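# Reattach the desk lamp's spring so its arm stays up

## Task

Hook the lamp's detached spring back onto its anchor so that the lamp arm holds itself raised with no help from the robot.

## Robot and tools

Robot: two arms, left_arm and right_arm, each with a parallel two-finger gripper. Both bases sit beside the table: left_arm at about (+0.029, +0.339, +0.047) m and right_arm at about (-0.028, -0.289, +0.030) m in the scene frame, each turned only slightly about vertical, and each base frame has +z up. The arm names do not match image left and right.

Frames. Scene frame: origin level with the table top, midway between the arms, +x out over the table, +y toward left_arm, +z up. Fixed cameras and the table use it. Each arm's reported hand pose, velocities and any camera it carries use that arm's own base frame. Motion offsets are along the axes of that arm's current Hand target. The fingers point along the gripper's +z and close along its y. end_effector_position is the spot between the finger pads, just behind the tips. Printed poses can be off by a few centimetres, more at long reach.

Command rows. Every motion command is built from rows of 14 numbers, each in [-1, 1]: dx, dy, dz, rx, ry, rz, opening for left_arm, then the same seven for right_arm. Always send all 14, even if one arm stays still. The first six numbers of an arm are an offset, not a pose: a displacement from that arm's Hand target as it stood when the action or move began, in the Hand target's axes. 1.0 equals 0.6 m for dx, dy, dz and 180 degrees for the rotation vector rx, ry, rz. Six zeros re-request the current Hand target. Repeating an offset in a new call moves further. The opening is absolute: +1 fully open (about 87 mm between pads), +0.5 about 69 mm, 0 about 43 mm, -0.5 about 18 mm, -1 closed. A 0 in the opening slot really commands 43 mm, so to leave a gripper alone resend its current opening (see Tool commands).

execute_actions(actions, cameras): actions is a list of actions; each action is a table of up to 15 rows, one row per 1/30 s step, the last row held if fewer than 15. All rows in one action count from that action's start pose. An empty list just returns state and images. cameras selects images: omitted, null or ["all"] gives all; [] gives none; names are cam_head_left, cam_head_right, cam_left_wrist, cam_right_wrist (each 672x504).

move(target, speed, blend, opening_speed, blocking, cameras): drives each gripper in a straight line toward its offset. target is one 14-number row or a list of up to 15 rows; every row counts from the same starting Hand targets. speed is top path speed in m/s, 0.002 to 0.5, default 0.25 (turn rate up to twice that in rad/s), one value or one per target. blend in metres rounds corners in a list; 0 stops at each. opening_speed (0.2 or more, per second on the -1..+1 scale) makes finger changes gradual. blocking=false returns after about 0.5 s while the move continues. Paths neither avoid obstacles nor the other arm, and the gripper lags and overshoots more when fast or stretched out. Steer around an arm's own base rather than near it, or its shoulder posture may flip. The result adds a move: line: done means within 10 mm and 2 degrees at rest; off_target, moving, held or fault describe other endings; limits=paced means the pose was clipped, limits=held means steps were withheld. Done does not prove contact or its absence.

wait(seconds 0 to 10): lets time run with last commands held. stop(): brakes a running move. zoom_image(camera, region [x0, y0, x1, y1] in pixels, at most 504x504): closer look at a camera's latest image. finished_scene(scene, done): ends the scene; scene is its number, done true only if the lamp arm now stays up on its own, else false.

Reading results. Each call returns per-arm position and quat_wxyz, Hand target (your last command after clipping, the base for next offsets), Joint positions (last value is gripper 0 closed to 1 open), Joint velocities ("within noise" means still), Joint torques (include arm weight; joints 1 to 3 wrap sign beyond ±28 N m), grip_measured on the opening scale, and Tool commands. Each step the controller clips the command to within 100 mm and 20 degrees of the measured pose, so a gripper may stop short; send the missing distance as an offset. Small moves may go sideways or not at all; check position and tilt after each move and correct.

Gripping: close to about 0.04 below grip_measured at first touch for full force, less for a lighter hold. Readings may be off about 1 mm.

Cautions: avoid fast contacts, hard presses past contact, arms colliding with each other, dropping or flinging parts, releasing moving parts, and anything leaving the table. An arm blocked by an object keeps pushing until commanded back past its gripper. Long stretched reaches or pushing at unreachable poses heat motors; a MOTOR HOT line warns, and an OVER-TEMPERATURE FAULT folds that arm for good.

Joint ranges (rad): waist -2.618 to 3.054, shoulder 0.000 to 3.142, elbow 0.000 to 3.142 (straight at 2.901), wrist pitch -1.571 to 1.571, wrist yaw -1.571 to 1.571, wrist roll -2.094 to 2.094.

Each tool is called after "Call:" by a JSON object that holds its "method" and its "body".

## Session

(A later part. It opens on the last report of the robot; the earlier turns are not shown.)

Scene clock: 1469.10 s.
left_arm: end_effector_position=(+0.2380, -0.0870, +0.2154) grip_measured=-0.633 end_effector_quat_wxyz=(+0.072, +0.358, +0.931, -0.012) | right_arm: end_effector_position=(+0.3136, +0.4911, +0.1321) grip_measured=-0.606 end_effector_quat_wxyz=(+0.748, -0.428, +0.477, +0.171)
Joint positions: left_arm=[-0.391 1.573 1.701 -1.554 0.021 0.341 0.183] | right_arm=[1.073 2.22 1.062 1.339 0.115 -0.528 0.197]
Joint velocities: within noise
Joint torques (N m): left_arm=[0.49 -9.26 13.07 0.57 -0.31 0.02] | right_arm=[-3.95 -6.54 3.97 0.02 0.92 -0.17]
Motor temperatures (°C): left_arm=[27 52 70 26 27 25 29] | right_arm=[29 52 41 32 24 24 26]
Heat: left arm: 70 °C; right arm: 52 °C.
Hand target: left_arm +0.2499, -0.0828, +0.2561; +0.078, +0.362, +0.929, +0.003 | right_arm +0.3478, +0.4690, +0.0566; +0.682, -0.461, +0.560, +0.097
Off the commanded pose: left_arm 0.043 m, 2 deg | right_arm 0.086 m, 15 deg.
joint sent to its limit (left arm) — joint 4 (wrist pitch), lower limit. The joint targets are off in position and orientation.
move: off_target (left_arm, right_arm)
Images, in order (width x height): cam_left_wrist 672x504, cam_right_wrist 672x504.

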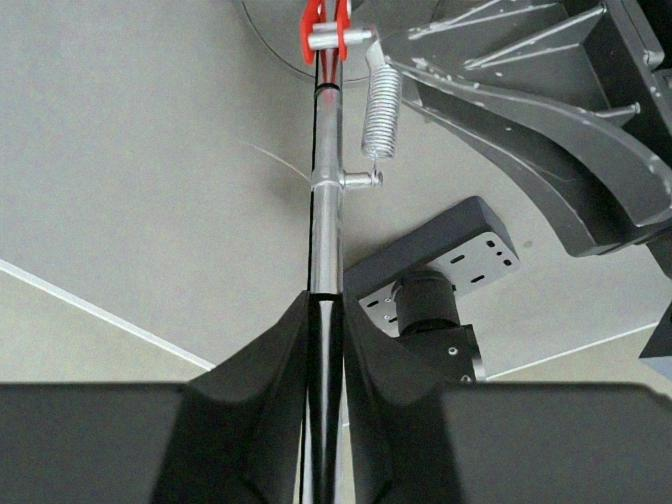

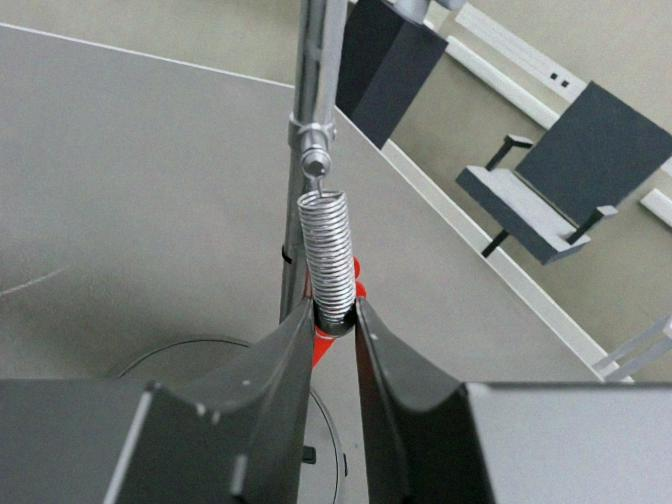

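Call:
{"method": "move", "body": {"target": [0,0,0,0,0,0,-1,0.002,0.0,0.025,0,0,0,-1], "speed": 0.05, "cameras": ["cam_left_wrist","cam_right_wrist"]}}

Call:
{"method": "zoom_image", "body": {"camera": "cam_left_wrist", "region": [310, 0, 430, 120]}}

Call:
{"method": "zoom_image", "body": {"camera": "cam_right_wrist", "region": [280, 290, 400, 410]}}

Scene clock: 1472.80 s.
left_arm: end_effector_position=(+0.2437, -0.0861, +0.2139) grip_measured=-0.633 end_effector_quat_wxyz=(+0.077, +0.357, +0.931, -0.004) | right_arm: end_effector_position=(+0.3246, +0.4988, +0.1309) grip_measured=-0.606 end_effector_quat_wxyz=(+0.750, -0.426, +0.477, +0.168)
Joint positions: left_arm=[-0.391 1.58 1.701 -1.537 0.004 0.341 0.183] | right_arm=[1.061 2.257 1.123 1.318 0.11 -0.53 0.197]
Joint velocities: within noise
Joint torques (N m): left_arm=[0.5 -9.69 13.07 0.41 -0.17 0.05] | right_arm=[-3.7 -6.83 4.71 -0.03 0.88 -0.15]
Motor temperatures (°C): left_arm=[27 53 70 26 27 25 29] | right_arm=[29 51 40 32 24 24 26]
Heat: left arm: 70 °C; right arm: 51 °C.
Hand target: left_arm +0.2498, -0.0828, +0.2561; +0.078, +0.362, +0.929, +0.003 | right_arm +0.3583, +0.4797, +0.0550; +0.682, -0.461, +0.560, +0.098
Off the commanded pose: left_arm 0.043 m, 1 deg | right_arm 0.085 m, 15 deg.
joint sent to its limit (left arm) — joint 4 (wrist pitch), lower limit. The joint targets are off in position and orientation.
move: off_target (left_arm, right_arm)
Images, in order (width x height): cam_left_wrist 672x504, cam_right_wrist 672x504.

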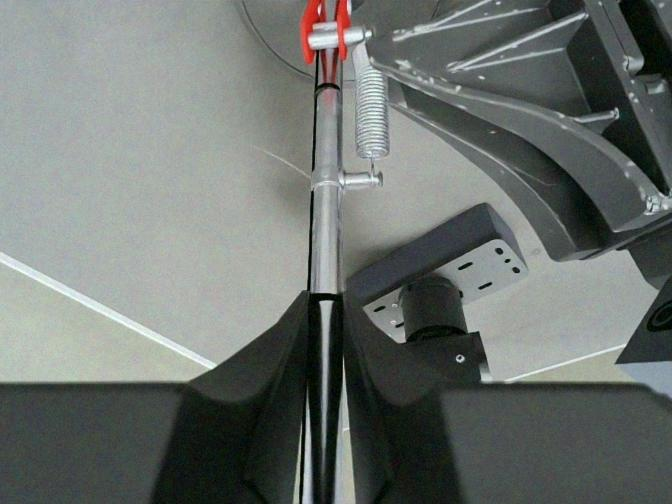

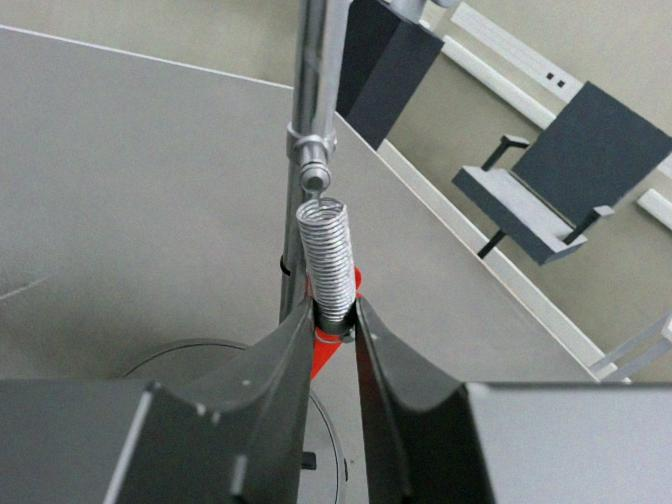

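Scaled by 4.200 from the camera's 672x504 image, which has a finer 960x720 frame.

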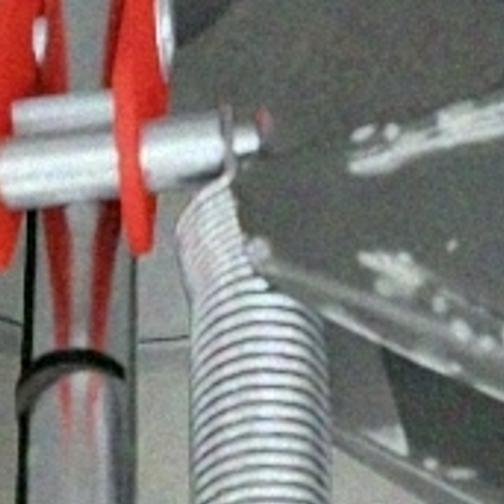

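Scaled by 4.200 from the camera's 672x504 image, which has a finer 960x720 frame.

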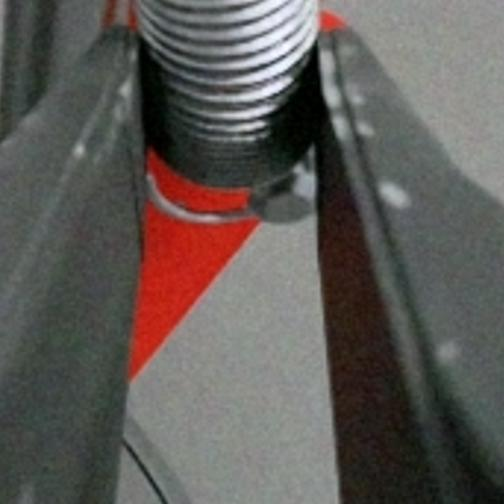

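Call:
{"method": "move", "body": {"target": [0,0,0,0,0,0,-1,-0.04,-0.01,0.002,0,0,0,-1], "speed": 0.05, "cameras": ["cam_left_wrist","cam_right_wrist"]}}

Call:
{"method": "zoom_image", "body": {"camera": "cam_left_wrist", "region": [310, 0, 430, 120]}}

Call:
{"method": "zoom_image", "body": {"camera": "cam_right_wrist", "region": [280, 290, 400, 410]}}

Scene clock: 1478.20 s.
left_arm: end_effector_position=(+0.2463, -0.0854, +0.2137) grip_measured=-0.633 end_effector_quat_wxyz=(+0.080, +0.358, +0.930, +0.001) | right_arm: end_effector_position=(+0.3316, +0.5037, +0.1306) grip_measured=-0.606 end_effector_quat_wxyz=(+0.739, -0.433, +0.492, +0.155)
Joint positions: left_arm=[-0.391 1.582 1.701 -1.529 -0.005 0.345 0.183] | right_arm=[1.061 2.248 1.167 1.223 0.131 -0.534 0.197]
Joint velocities: within noise
Joint torques (N m): left_arm=[0.49 -9.74 13.08 0.34 -0.1 0.02] | right_arm=[-2.48 -10.47 5.37 0.02 0.8 -0.11]
Motor temperatures (°C): left_arm=[27 53 70 26 27 25 29] | right_arm=[29 51 40 32 24 24 26]
Heat: left arm: 70 °C; right arm: 51 °C.
Hand target: left_arm +0.2498, -0.0828, +0.2561; +0.078, +0.362, +0.929, +0.003 | right_arm +0.3544, +0.4863, +0.0784; +0.682, -0.461, +0.560, +0.097
Off the commanded pose: left_arm 0.043 m, 1 deg | right_arm 0.059 m, 13 deg.
joint sent to its limit (left arm) — joint 4 (wrist pitch), lower limit. The joint targets are off in position and orientation.
move: off_target (left_arm, right_arm)
Images, in order (width x height): cam_left_wrist 672x504, cam_right_wrist 672x504.

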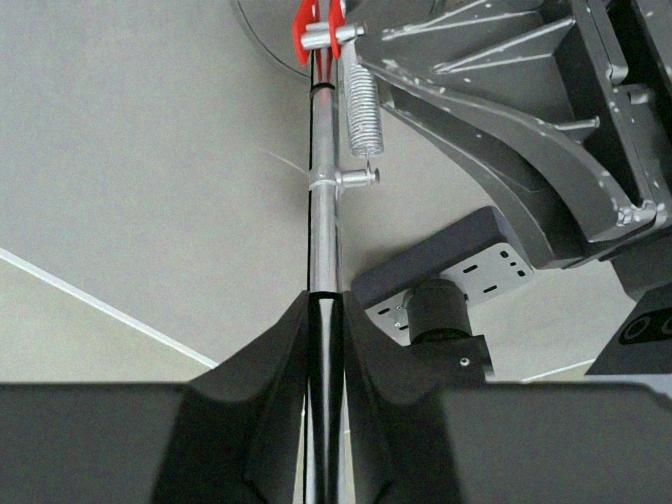

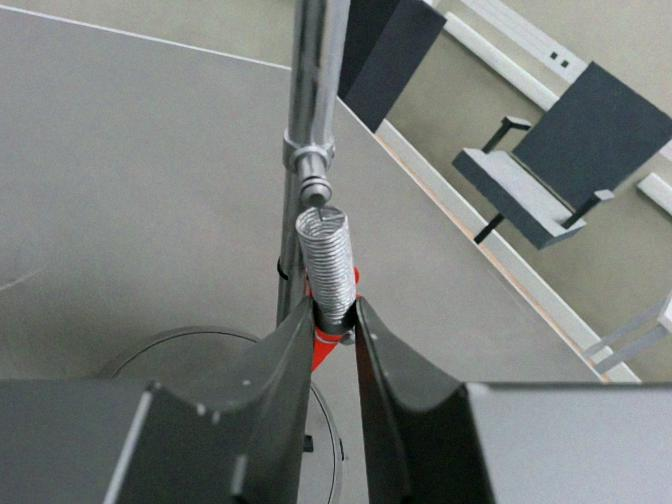

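Scaled by 4.200 from the camera's 672x504 image, which has a finer 960x720 frame.

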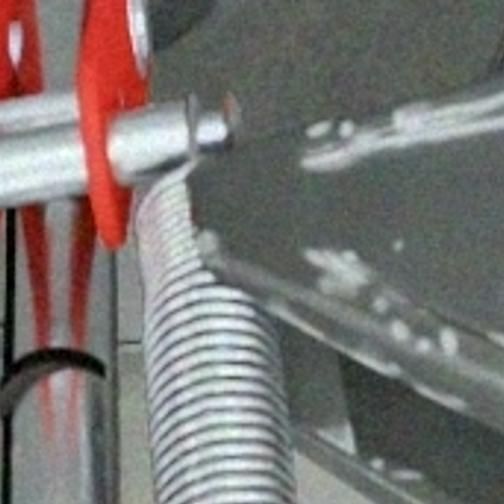

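Scaled by 4.200 from the camera's 672x504 image, which has a finer 960x720 frame.

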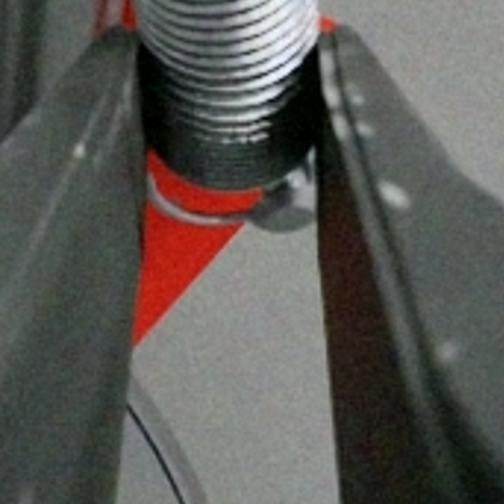

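Call:
{"method": "move", "body": {"target": [0,0,0,0,0,0,-1,-0.04,-0.005,-0.012,0,0,0,-1], "speed": 0.05, "cameras": ["cam_left_wrist","cam_right_wrist"]}}

Call:
{"method": "zoom_image", "body": {"camera": "cam_left_wrist", "region": [310, 0, 430, 120]}}

Call:
{"method": "zoom_image", "body": {"camera": "cam_right_wrist", "region": [280, 290, 400, 410]}}

Scene clock: 1482.43 s.
left_arm: end_effector_position=(+0.2463, -0.0851, +0.2137) grip_measured=-0.633 end_effector_quat_wxyz=(+0.080, +0.359, +0.930, +0.001) | right_arm: end_effector_position=(+0.3294, +0.5027, +0.1350) grip_measured=-0.607 end_effector_quat_wxyz=(+0.723, -0.444, +0.510, +0.143)
Joint positions: left_arm=[-0.391 1.582 1.701 -1.53 -0.006 0.346 0.183] | right_arm=[1.072 2.196 1.171 1.112 0.16 -0.534 0.197]
Joint velocities: within noise
Joint torques (N m): left_arm=[0.49 -9.76 13.08 0.35 -0.09 0.02] | right_arm=[-1.31 -11.43 6.22 0.39 0.76 -0.07]
Motor temperatures (°C): left_arm=[27 53 70 26 27 25 29] | right_arm=[29 52 40 31 24 24 26]
Heat: left arm: 70 °C; right arm: 52 °C.
Hand target: left_arm +0.2498, -0.0828, +0.2561; +0.078, +0.362, +0.929, +0.003 | right_arm +0.3432, +0.4885, +0.1008; +0.682, -0.461, +0.560, +0.097
Off the commanded pose: left_arm 0.043 m, 0 deg | right_arm 0.039 m, 9 deg.
joint sent to its limit (left arm) — joint 4 (wrist pitch), lower limit. The joint targets are off in position and orientation.
move: off_target (left_arm, right_arm)
Images, in order (width x height): cam_left_wrist 672x504, cam_right_wrist 672x504.

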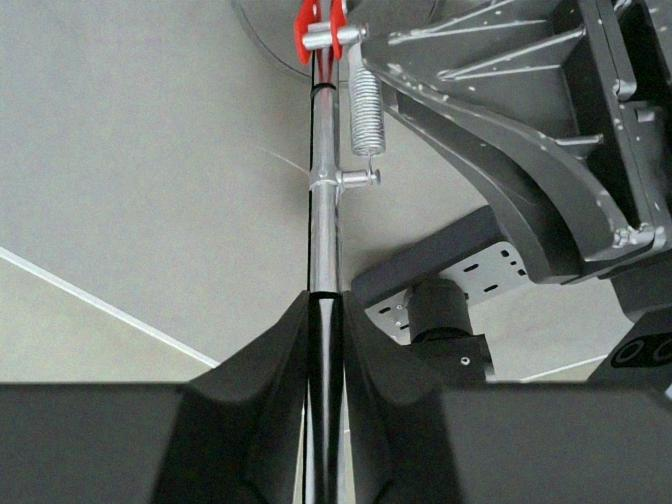

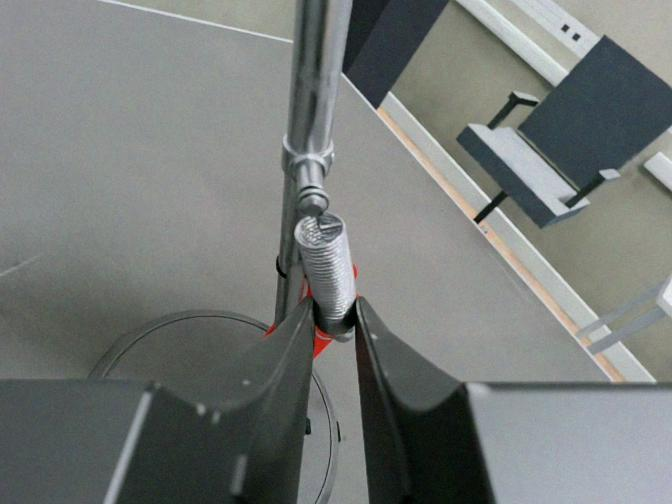

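Scaled by 4.200 from the camera's 672x504 image, which has a finer 960x720 frame.

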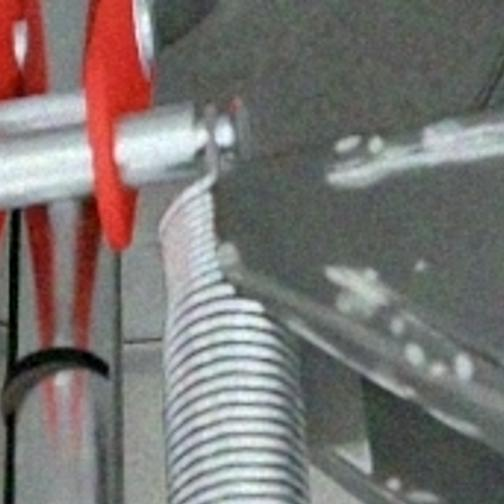

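Scaled by 4.200 from the camera's 672x504 image, which has a finer 960x720 frame.

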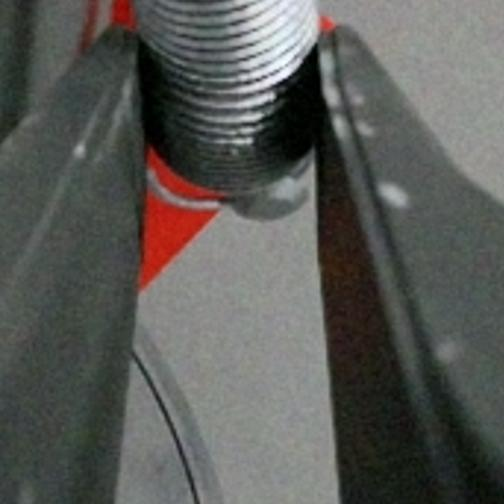

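Call:
{"method": "move", "body": {"target": [0,0,0,0,0,0,-1,-0.05,-0.003,0.004,0,0,0,-1], "speed": 0.05, "cameras": ["cam_left_wrist"]}}

Call:
{"method": "zoom_image", "body": {"camera": "cam_left_wrist", "region": [310, 0, 430, 120]}}

Scene clock: 1486.23 s.
left_arm: end_effector_position=(+0.2450, -0.0844, +0.2137) grip_measured=-0.633 end_effector_quat_wxyz=(+0.077, +0.360, +0.930, +0.002) | right_arm: end_effector_position=(+0.3288, +0.5076, +0.1368) grip_measured=-0.607 end_effector_quat_wxyz=(+0.702, -0.454, +0.536, +0.121)
Joint positions: left_arm=[-0.391 1.582 1.701 -1.535 -0.007 0.348 0.183] | right_arm=[1.094 2.167 1.225 0.956 0.22 -0.534 0.197]
Joint velocities: within noise
Joint torques (N m): left_arm=[0.5 -9.83 13.04 0.39 -0.08 -0.01] | right_arm=[-0.62 -12.85 8.1 0.83 0.44 -0.02]
Motor temperatures (°C): left_arm=[27 53 71 26 27 25 29] | right_arm=[29 53 41 31 24 23 27]
Heat: left arm: 71 °C; right arm: 53 °C.
Hand target: left_arm +0.2498, -0.0828, +0.2561; +0.078, +0.362, +0.929, +0.003 | right_arm +0.3354, +0.5006, +0.1273; +0.682, -0.461, +0.560, +0.097
Off the commanded pose: left_arm 0.043 m, 0 deg | right_arm 0.014 m, 5 deg.
joint sent to its limit (left arm) — joint 4 (wrist pitch), lower limit. The joint targets are off in position and orientation.
move: off_target (left_arm, right_arm)
Images, in order (width x height): cam_left_wrist 672x504.

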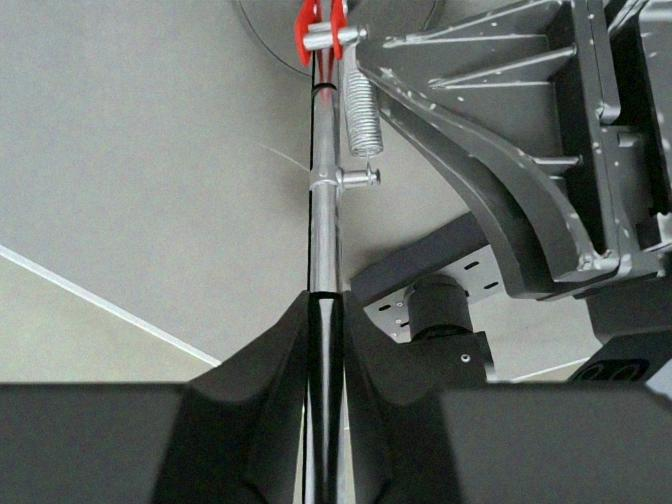

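Scaled by 4.200 from the camera's 672x504 image, which has a finer 960x720 frame.

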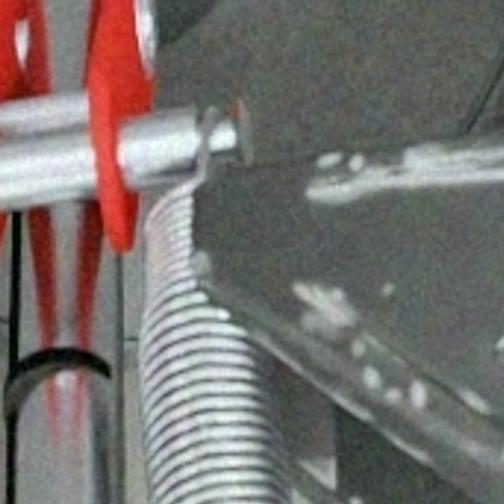

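Wire sits in the groove. Open gently.

Call:
{"method": "move", "body": {"target": [0,0,0,0,0,0,-1,-0.005,0.008,0,0,0,0,-0.25], "speed": 0.05, "opening_speed": 0.3, "cameras": ["cam_left_wrist","cam_right_wrist"]}}

Call:
{"method": "zoom_image", "body": {"camera": "cam_left_wrist", "region": [310, 0, 430, 120]}}

Call:
{"method": "zoom_image", "body": {"camera": "cam_right_wrist", "region": [260, 220, 420, 380]}}

Scene clock: 1491.83 s.
left_arm: end_effector_position=(+0.2373, -0.0809, +0.2152) grip_measured=-0.633 end_effector_quat_wxyz=(+0.061, +0.362, +0.930, +0.003) | right_arm: end_effector_position=(+0.3283, +0.5033, +0.1199) grip_measured=-0.250 end_effector_quat_wxyz=(+0.678, -0.467, +0.559, +0.099)
Joint positions: left_arm=[-0.391 1.582 1.707 -1.573 -0.008 0.352 0.183] | right_arm=[1.103 2.167 1.233 0.87 0.263 -0.534 0.375]
Joint velocities: within noise
Joint torques (N m): left_arm=[0.44 -9.99 12.52 0.72 -0.08 -0.05] | right_arm=[-0.35 -12.37 8.57 1.57 0.11 0.02]
Motor temperatures (°C): left_arm=[27 53 71 25 27 25 29] | right_arm=[28 54 41 32 24 23 26]
Heat: left arm: 71 °C; right arm: 54 °C.
Hand target: left_arm +0.2498, -0.0828, +0.2560; +0.078, +0.362, +0.929, +0.003 | right_arm +0.3311, +0.5046, +0.1273; +0.682, -0.461, +0.560, +0.098
Off the commanded pose: left_arm 0.043 m, 2 deg | right_arm 0.008 m, 1 deg.
joint read past its limit (left arm) — joint 4 (wrist pitch), lower limit.
joint sent to its limit (left arm) — joint 4 (wrist pitch), lower limit. The joint targets are off in position and orientation.
move: off_target (left_arm)
Images, in order (width x height): cam_left_wrist 672x504, cam_right_wrist 672x504.

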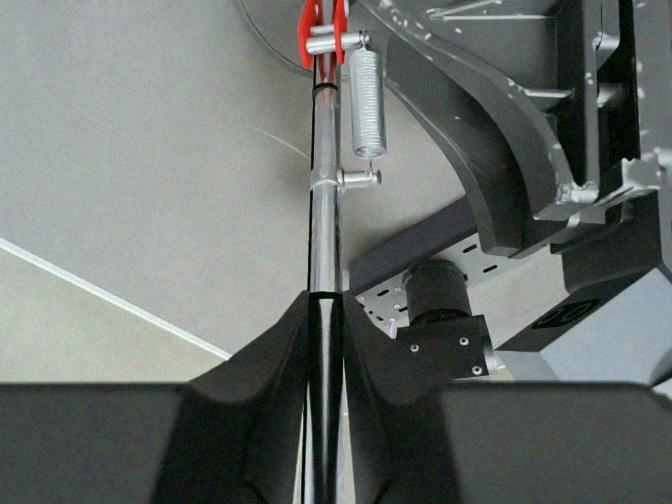

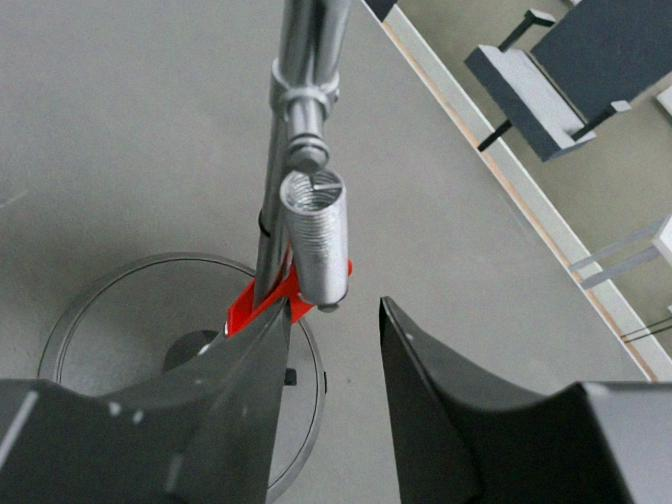

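Scaled by 4.200 from the camera's 672x504 image, which has a finer 960x720 frame.

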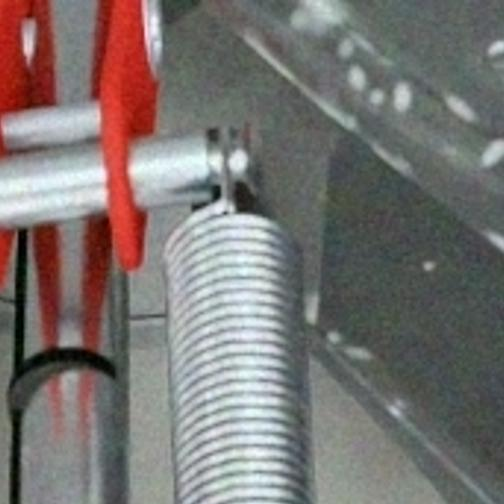

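Scaled by 3.150 from the camera's 672x504 image, which has a finer 960x720 frame.

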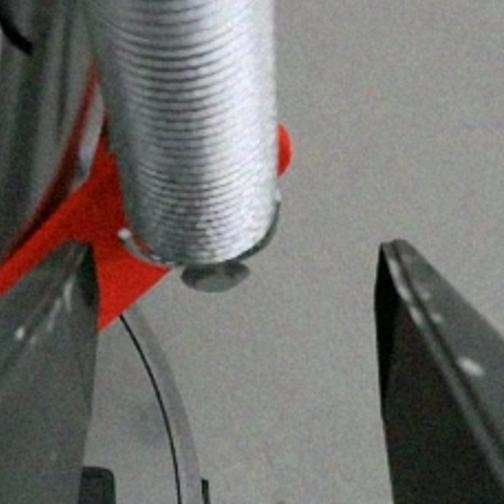

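Hooked. Back off right.

Call:
{"method": "move", "body": {"target": [0,0,0,0,0,0,-1,0,0.0,-0.2,0,0,0,-0.25], "speed": 0.12, "cameras": ["cam_left_wrist","cam_right_wrist"]}}

Scene clock: 1495.03 s.
left_arm: end_effector_position=(+0.2373, -0.0809, +0.2152) grip_measured=-0.633 end_effector_quat_wxyz=(+0.061, +0.362, +0.930, +0.003) | right_arm: end_effector_position=(+0.2532, +0.4173, +0.1210) grip_measured=-0.250 end_effector_quat_wxyz=(+0.670, -0.474, +0.564, +0.089)
Joint positions: left_arm=[-0.391 1.582 1.707 -1.573 -0.008 0.352 0.183] | right_arm=[1.194 1.837 0.74 1.005 0.361 -0.534 0.375]
Joint velocities: within noise
Joint torques (N m): left_arm=[0.44 -9.99 12.53 0.72 -0.08 -0.05] | right_arm=[0.35 -11.02 5.15 1.87 0.12 0.09]
Motor temperatures (°C): left_arm=[27 53 72 25 27 25 29] | right_arm=[28 55 41 33 24 23 26]
Heat: left arm: 72 °C; right arm: 55 °C.
Hand target: left_arm +0.2498, -0.0828, +0.2560; +0.078, +0.362, +0.929, +0.003 | right_arm +0.2503, +0.4161, +0.1335; +0.682, -0.461, +0.560, +0.098
Off the commanded pose: left_arm 0.043 m, 2 deg | right_arm 0.013 m, 2 deg.
joint read past its limit (left arm) — joint 4 (wrist pitch), lower limit.
joint sent to its limit (left arm) — joint 4 (wrist pitch), lower limit. The joint targets are off in position and orientation.
move: off_target (left_arm, right_arm)
Images, in order (width x height): cam_left_wrist 672x504, cam_right_wrist 672x504.

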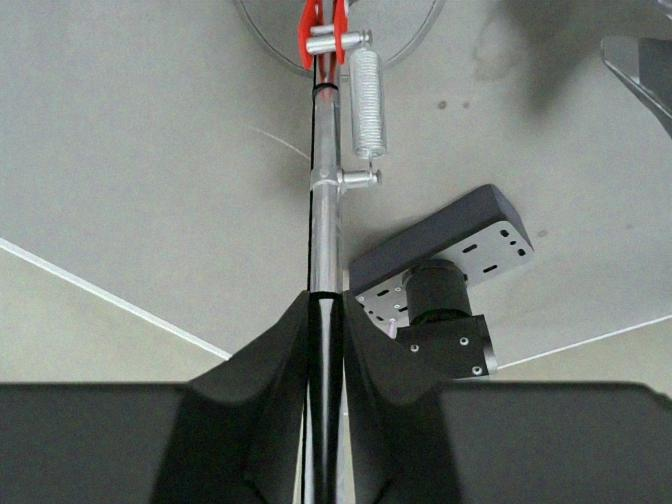

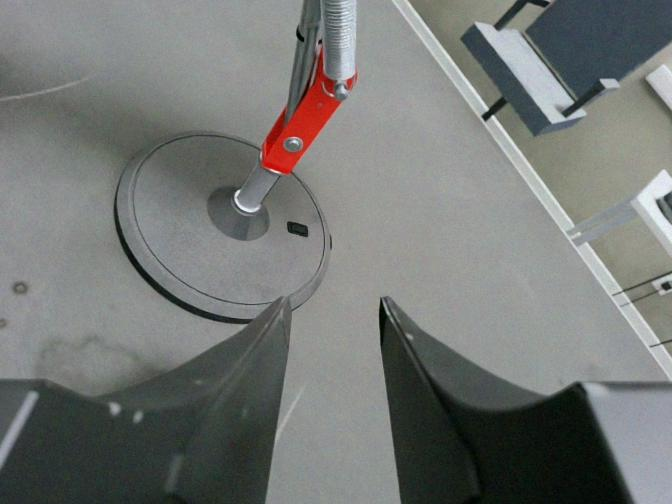

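Call:
{"method": "move", "body": {"target": [[0.015,0,0.06,0,0,0,-1,0,0,-0.1,0,0,0,-0.25],[0.015,0,0.06,0,0,0,-0.2,0,0,-0.1,0,0,0,-0.25]], "speed": 0.05, "opening_speed": 0.5, "cameras": ["cam_left_wrist","cam_right_wrist"]}}

Scene clock: 1501.47 s.
left_arm: end_effector_position=(+0.2396, -0.0791, +0.2139) grip_measured=-0.200 end_effector_quat_wxyz=(+0.058, +0.362, +0.930, -0.001) | right_arm: end_effector_position=(+0.2130, +0.3730, +0.1281) grip_measured=-0.250 end_effector_quat_wxyz=(+0.673, -0.473, +0.561, +0.087)
Joint positions: left_arm=[-0.377 1.591 1.711 -1.574 0.001 0.365 0.4] | right_arm=[1.273 1.639 0.523 1.029 0.442 -0.534 0.375]
Joint velocities: within noise
Joint torques (N m): left_arm=[0.88 -4.96 6.84 0.78 -0.06 -0.01] | right_arm=[0.43 -8.59 5.01 1.85 0.12 0.14]
Motor temperatures (°C): left_arm=[27 53 71 26 27 25 29] | right_arm=[28 55 41 34 24 23 26]
Heat: left arm: 71 °C; right arm: 55 °C.
Hand target: left_arm +0.2485, -0.0785, +0.2192; +0.078, +0.362, +0.929, +0.003 | right_arm +0.2099, +0.3718, +0.1366; +0.682, -0.461, +0.560, +0.098
Off the commanded pose: left_arm 0.010 m, 2 deg | right_arm 0.009 m, 2 deg.
joint read past its limit (left arm) — joint 4 (wrist pitch), lower limit.
move: done; target 2's new opening was sent with left_arm's hand 0.013 m and 3 deg from that target
Images, in order (width x height): cam_left_wrist 672x504, cam_right_wrist 672x504.

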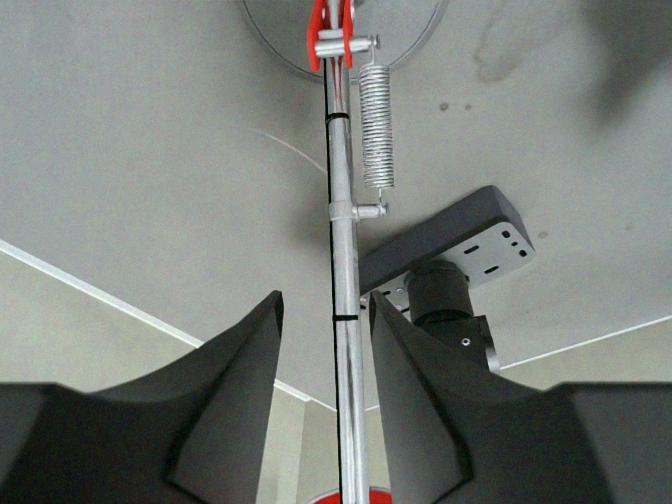

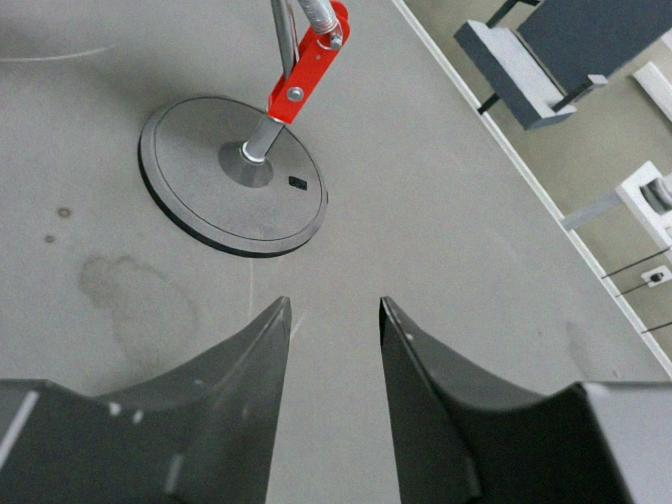

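Call:
{"method": "move", "body": {"target": [-0.01,0,-0.17,0,0,0,-0.2,0,0,0,0,0,0,-0.25], "speed": 0.1}}

Call:
{"method": "zoom_image", "body": {"camera": "cam_left_wrist", "region": [240, 50, 480, 290]}}

Scene clock: 1506.03 s.
left_arm: end_effector_position=(+0.2362, -0.0760, +0.3124) grip_measured=-0.200 end_effector_quat_wxyz=(+0.257, +0.353, +0.900, +0.008) | right_arm: end_effector_position=(+0.2130, +0.3730, +0.1281) grip_measured=-0.250 end_effector_quat_wxyz=(+0.673, -0.473, +0.561, +0.087)
Joint positions: left_arm=[-0.387 1.4 1.922 -1.574 -0.023 0.365 0.4] | right_arm=[1.273 1.639 0.523 1.029 0.442 -0.534 0.375]
Joint velocities: within noise
Joint torques (N m): left_arm=[-0.68 -3.69 5.78 1.41 -0.09 -0.14] | right_arm=[0.44 -8.61 5.01 1.85 0.12 0.14]
Motor temperatures (°C): left_arm=[27 52 69 26 27 25 29] | right_arm=[28 54 41 35 24 24 26]
Heat: left arm: 69 °C; right arm: 54 °C.
Hand target: left_arm +0.2379, -0.0774, +0.3208; +0.085, +0.362, +0.928, +0.003 | right_arm +0.2099, +0.3718, +0.1366; +0.682, -0.461, +0.560, +0.098
Off the commanded pose: left_arm 0.009 m, 21 deg; orientation clipped | right_arm 0.009 m, 2 deg.
joint read past its limit (left arm) — joint 4 (wrist pitch), lower limit.
joint sent to its limit (left arm) — joint 4 (wrist pitch), lower limit. The joint targets are off in orientation, not in position.
move: off_target (left_arm); limits=paced

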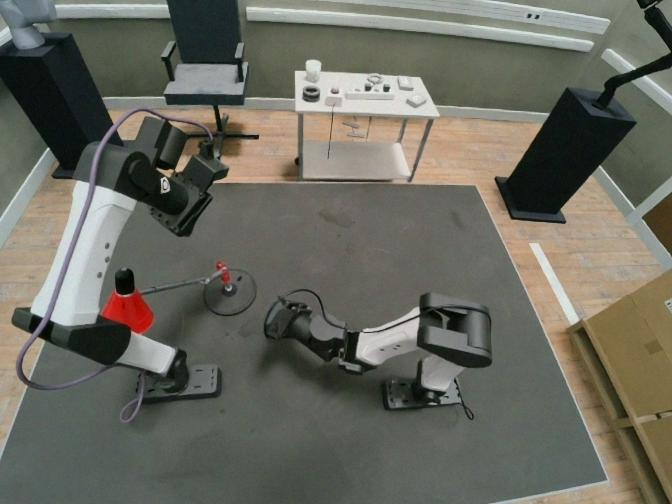

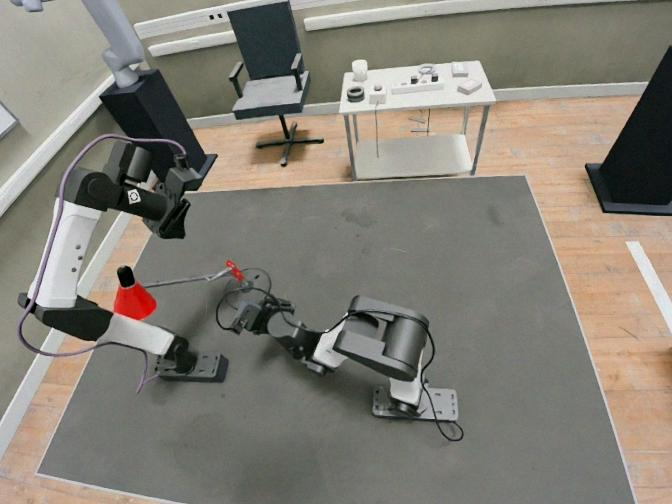

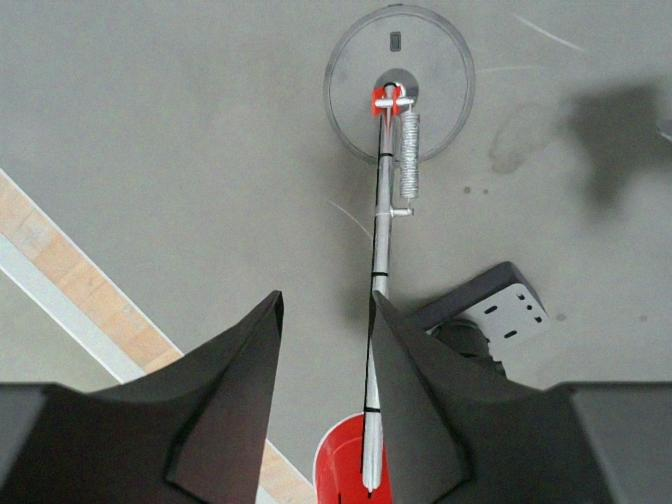

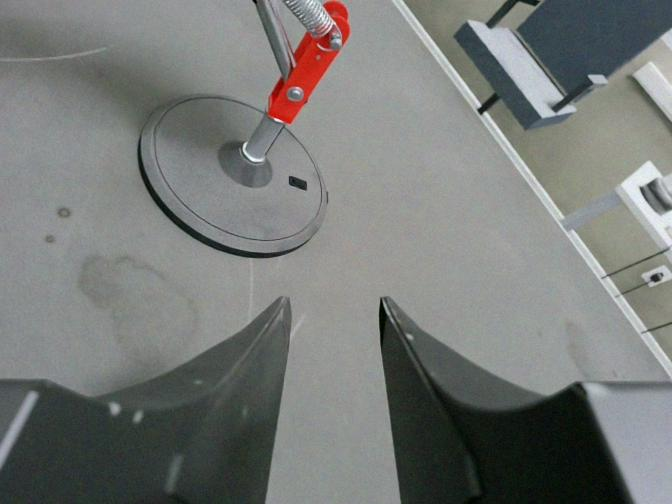

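Scaled by 2.100 from the camera's 672x504 image, which has a finer 960x720 frame.

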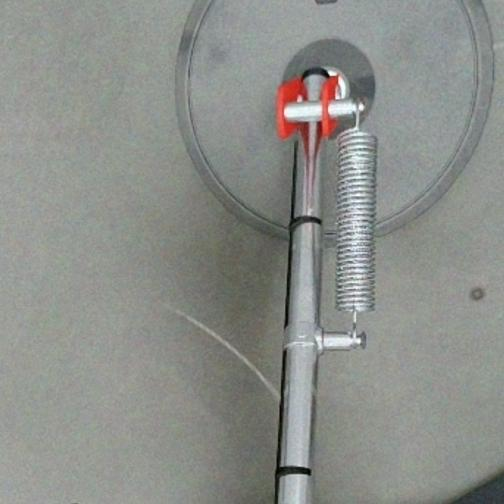

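Call:
{"method": "move", "body": {"target": [0.05,0.2,-0.1,0,0,0,-0.2,0,0,-0.1,0,0,0,-0.25], "speed": 0.15}}

Call:
{"method": "zoom_image", "body": {"camera": "cam_head_right", "region": [40, 160, 340, 400]}}

Call:
{"method": "zoom_image", "body": {"camera": "cam_head_left", "region": [10, 160, 310, 400]}}

Scene clock: 1512.40 s.
left_arm: end_effector_position=(+0.2829, +0.0326, +0.3774) grip_measured=-0.200 end_effector_quat_wxyz=(+0.334, +0.337, +0.872, +0.122) | right_arm: end_effector_position=(+0.1721, +0.3305, +0.1410) grip_measured=-0.250 end_effector_quat_wxyz=(+0.684, -0.463, +0.556, +0.094)
Joint positions: left_arm=[0.036 1.485 2.215 -1.574 0.037 0.76 0.4] | right_arm=[1.394 1.402 0.336 1.012 0.563 -0.528 0.375]
Joint velocities: within noise
Joint torques (N m): left_arm=[0.13 -2.63 5.24 1.67 -0.05 -0.04] | right_arm=[0.42 -5.96 5.19 1.51 0.12 0.16]
Motor temperatures (°C): left_arm=[27 51 67 26 27 25 28] | right_arm=[28 53 41 35 23 24 26]
Heat: left arm: 67 °C; right arm: 53 °C.
Hand target: left_arm +0.2871, +0.0347, +0.3833; +0.183, +0.355, +0.915, +0.049 | right_arm +0.1695, +0.3275, +0.1395; +0.682, -0.461, +0.560, +0.097
Off the commanded pose: left_arm 0.008 m, 32 deg; orientation clipped | right_arm 0.004 m, 1 deg.
joint read past its limit (left arm) — joint 4 (wrist pitch), lower limit.
joint sent to its limit (left arm) — joint 4 (wrist pitch), lower limit. The joint targets are off in orientation, not in position.
move: off_target (left_arm); limits=paced

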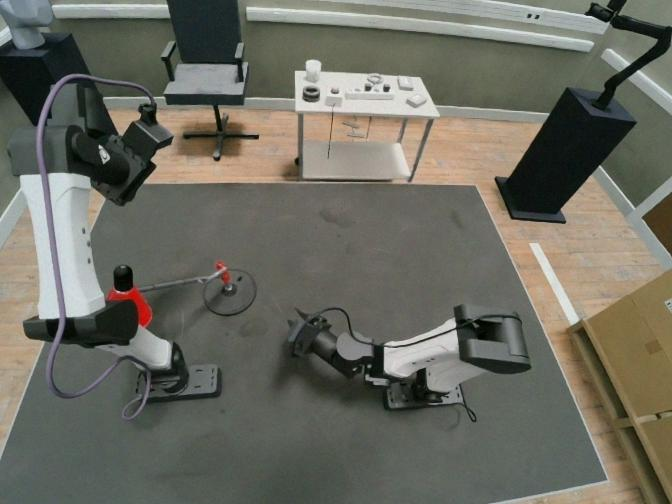

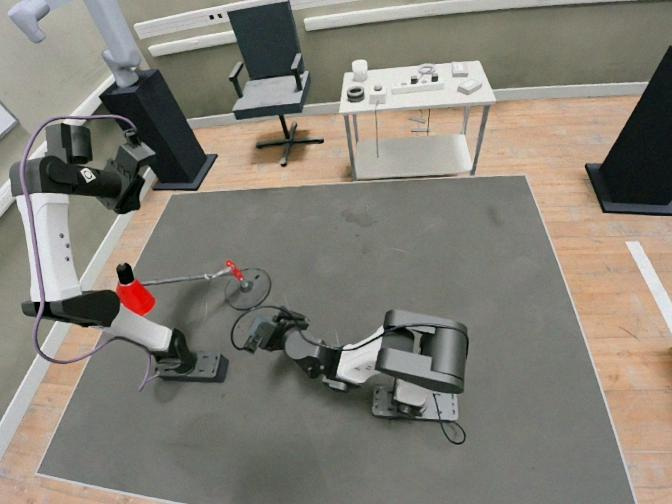

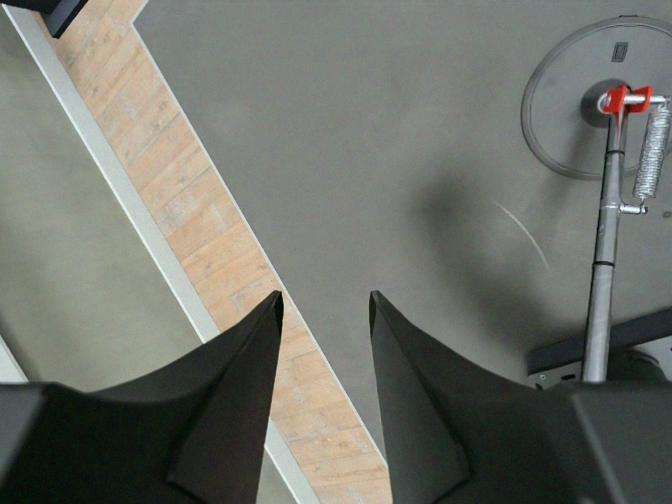

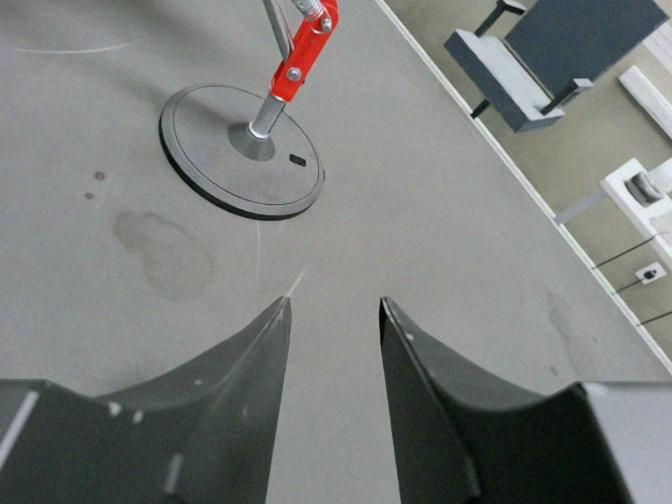

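Scaled by 1.680 from the camera's 672x504 image, which has a finer 960x720 frame.

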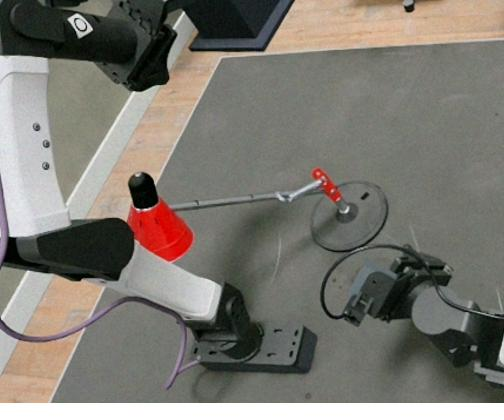

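Scaled by 1.680 from the camera's 672x504 image, which has a finer 960x720 frame.

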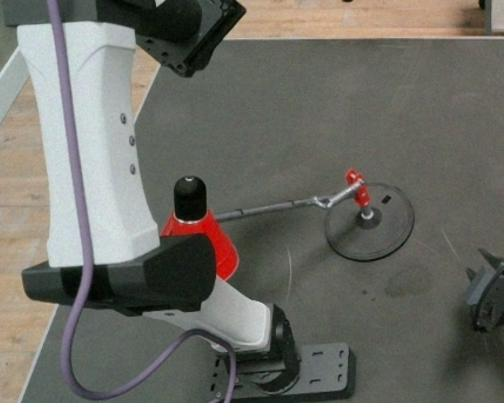

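Call:
{"method": "move", "body": {"target": [0,0,-0.08,0,0,0,-0.2,0,0,0,0,0,0,-0.25], "speed": 0.1}}

Scene clock: 1529.60 s.
left_arm: end_effector_position=(+0.2720, +0.0340, +0.4171) grip_measured=-0.200 end_effector_quat_wxyz=(+0.392, +0.331, +0.845, +0.153) | right_arm: end_effector_position=(+0.1721, +0.3305, +0.1409) grip_measured=-0.250 end_effector_quat_wxyz=(+0.684, -0.463, +0.556, +0.094)
Joint positions: left_arm=[0.036 1.455 2.325 -1.574 0.028 0.77 0.4] | right_arm=[1.394 1.402 0.336 1.012 0.563 -0.528 0.375]
Joint velocities: within noise
Joint torques (N m): left_arm=[0.43 -3.45 4.63 1.82 -0.05 -0.04] | right_arm=[0.4 -5.96 5.2 1.52 0.12 0.15]
Motor temperatures (°C): left_arm=[27 48 61 27 27 25 28] | right_arm=[28 49 41 35 23 24 26]
Heat: left arm: 61 °C; right arm: 49 °C.
Hand target: left_arm +0.2693, +0.0366, +0.4279; +0.245, +0.350, +0.901, +0.080 | right_arm +0.1695, +0.3276, +0.1395; +0.682, -0.461, +0.560, +0.098
Off the commanded pose: left_arm 0.011 m, 28 deg; orientation clipped | right_arm 0.004 m, 1 deg.
joint read past its limit (left arm) — joint 4 (wrist pitch), lower limit.
joint sent to its limit (left arm) — joint 4 (wrist pitch), lower limit. The joint targets are off in orientation, not in position.
move: off_target (left_arm); limits=paced

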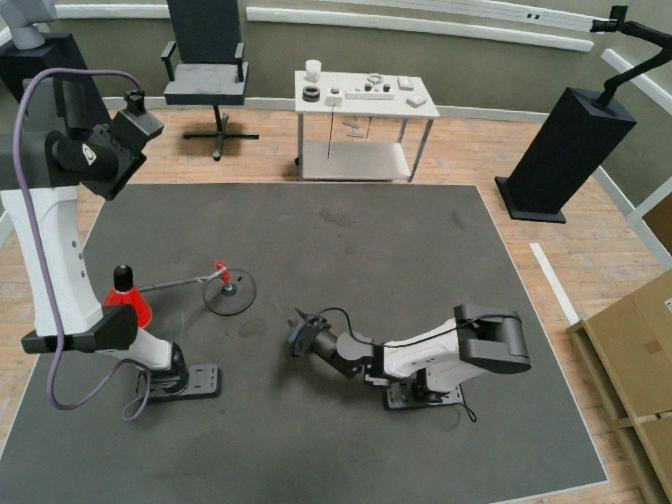

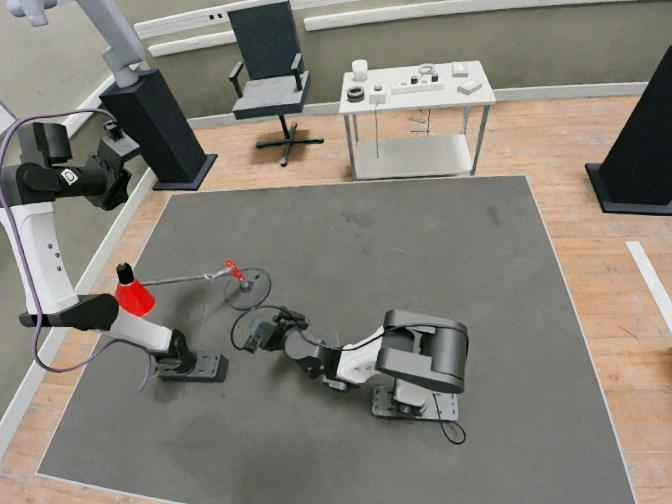

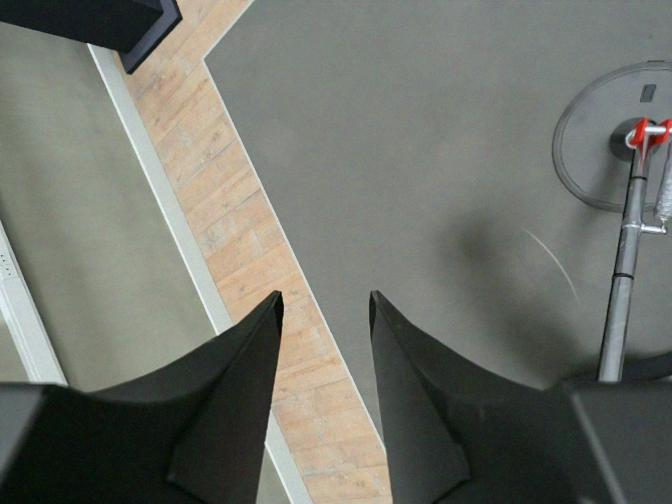

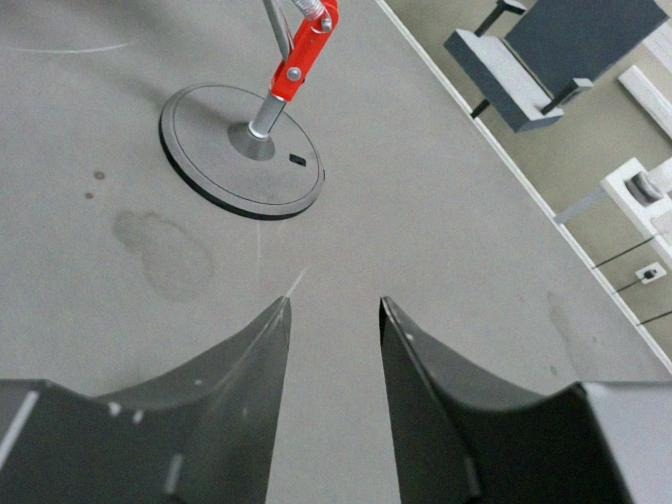

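Call:
{"method": "zoom_image", "body": {"camera": "cam_head_right", "region": [20, 230, 280, 400]}}

Call:
{"method": "zoom_image", "body": {"camera": "cam_head_left", "region": [20, 230, 280, 420]}}

Scaled by 1.938 from the camera's 672x504 image, which has a finer 960x720 frame.

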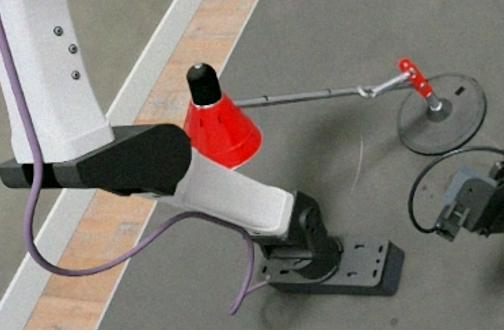

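Scaled by 1.938 from the camera's 672x504 image, which has a finer 960x720 frame.

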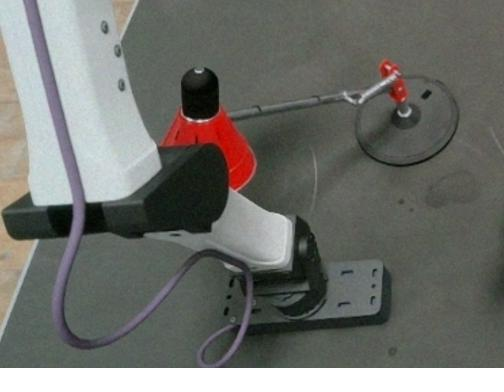

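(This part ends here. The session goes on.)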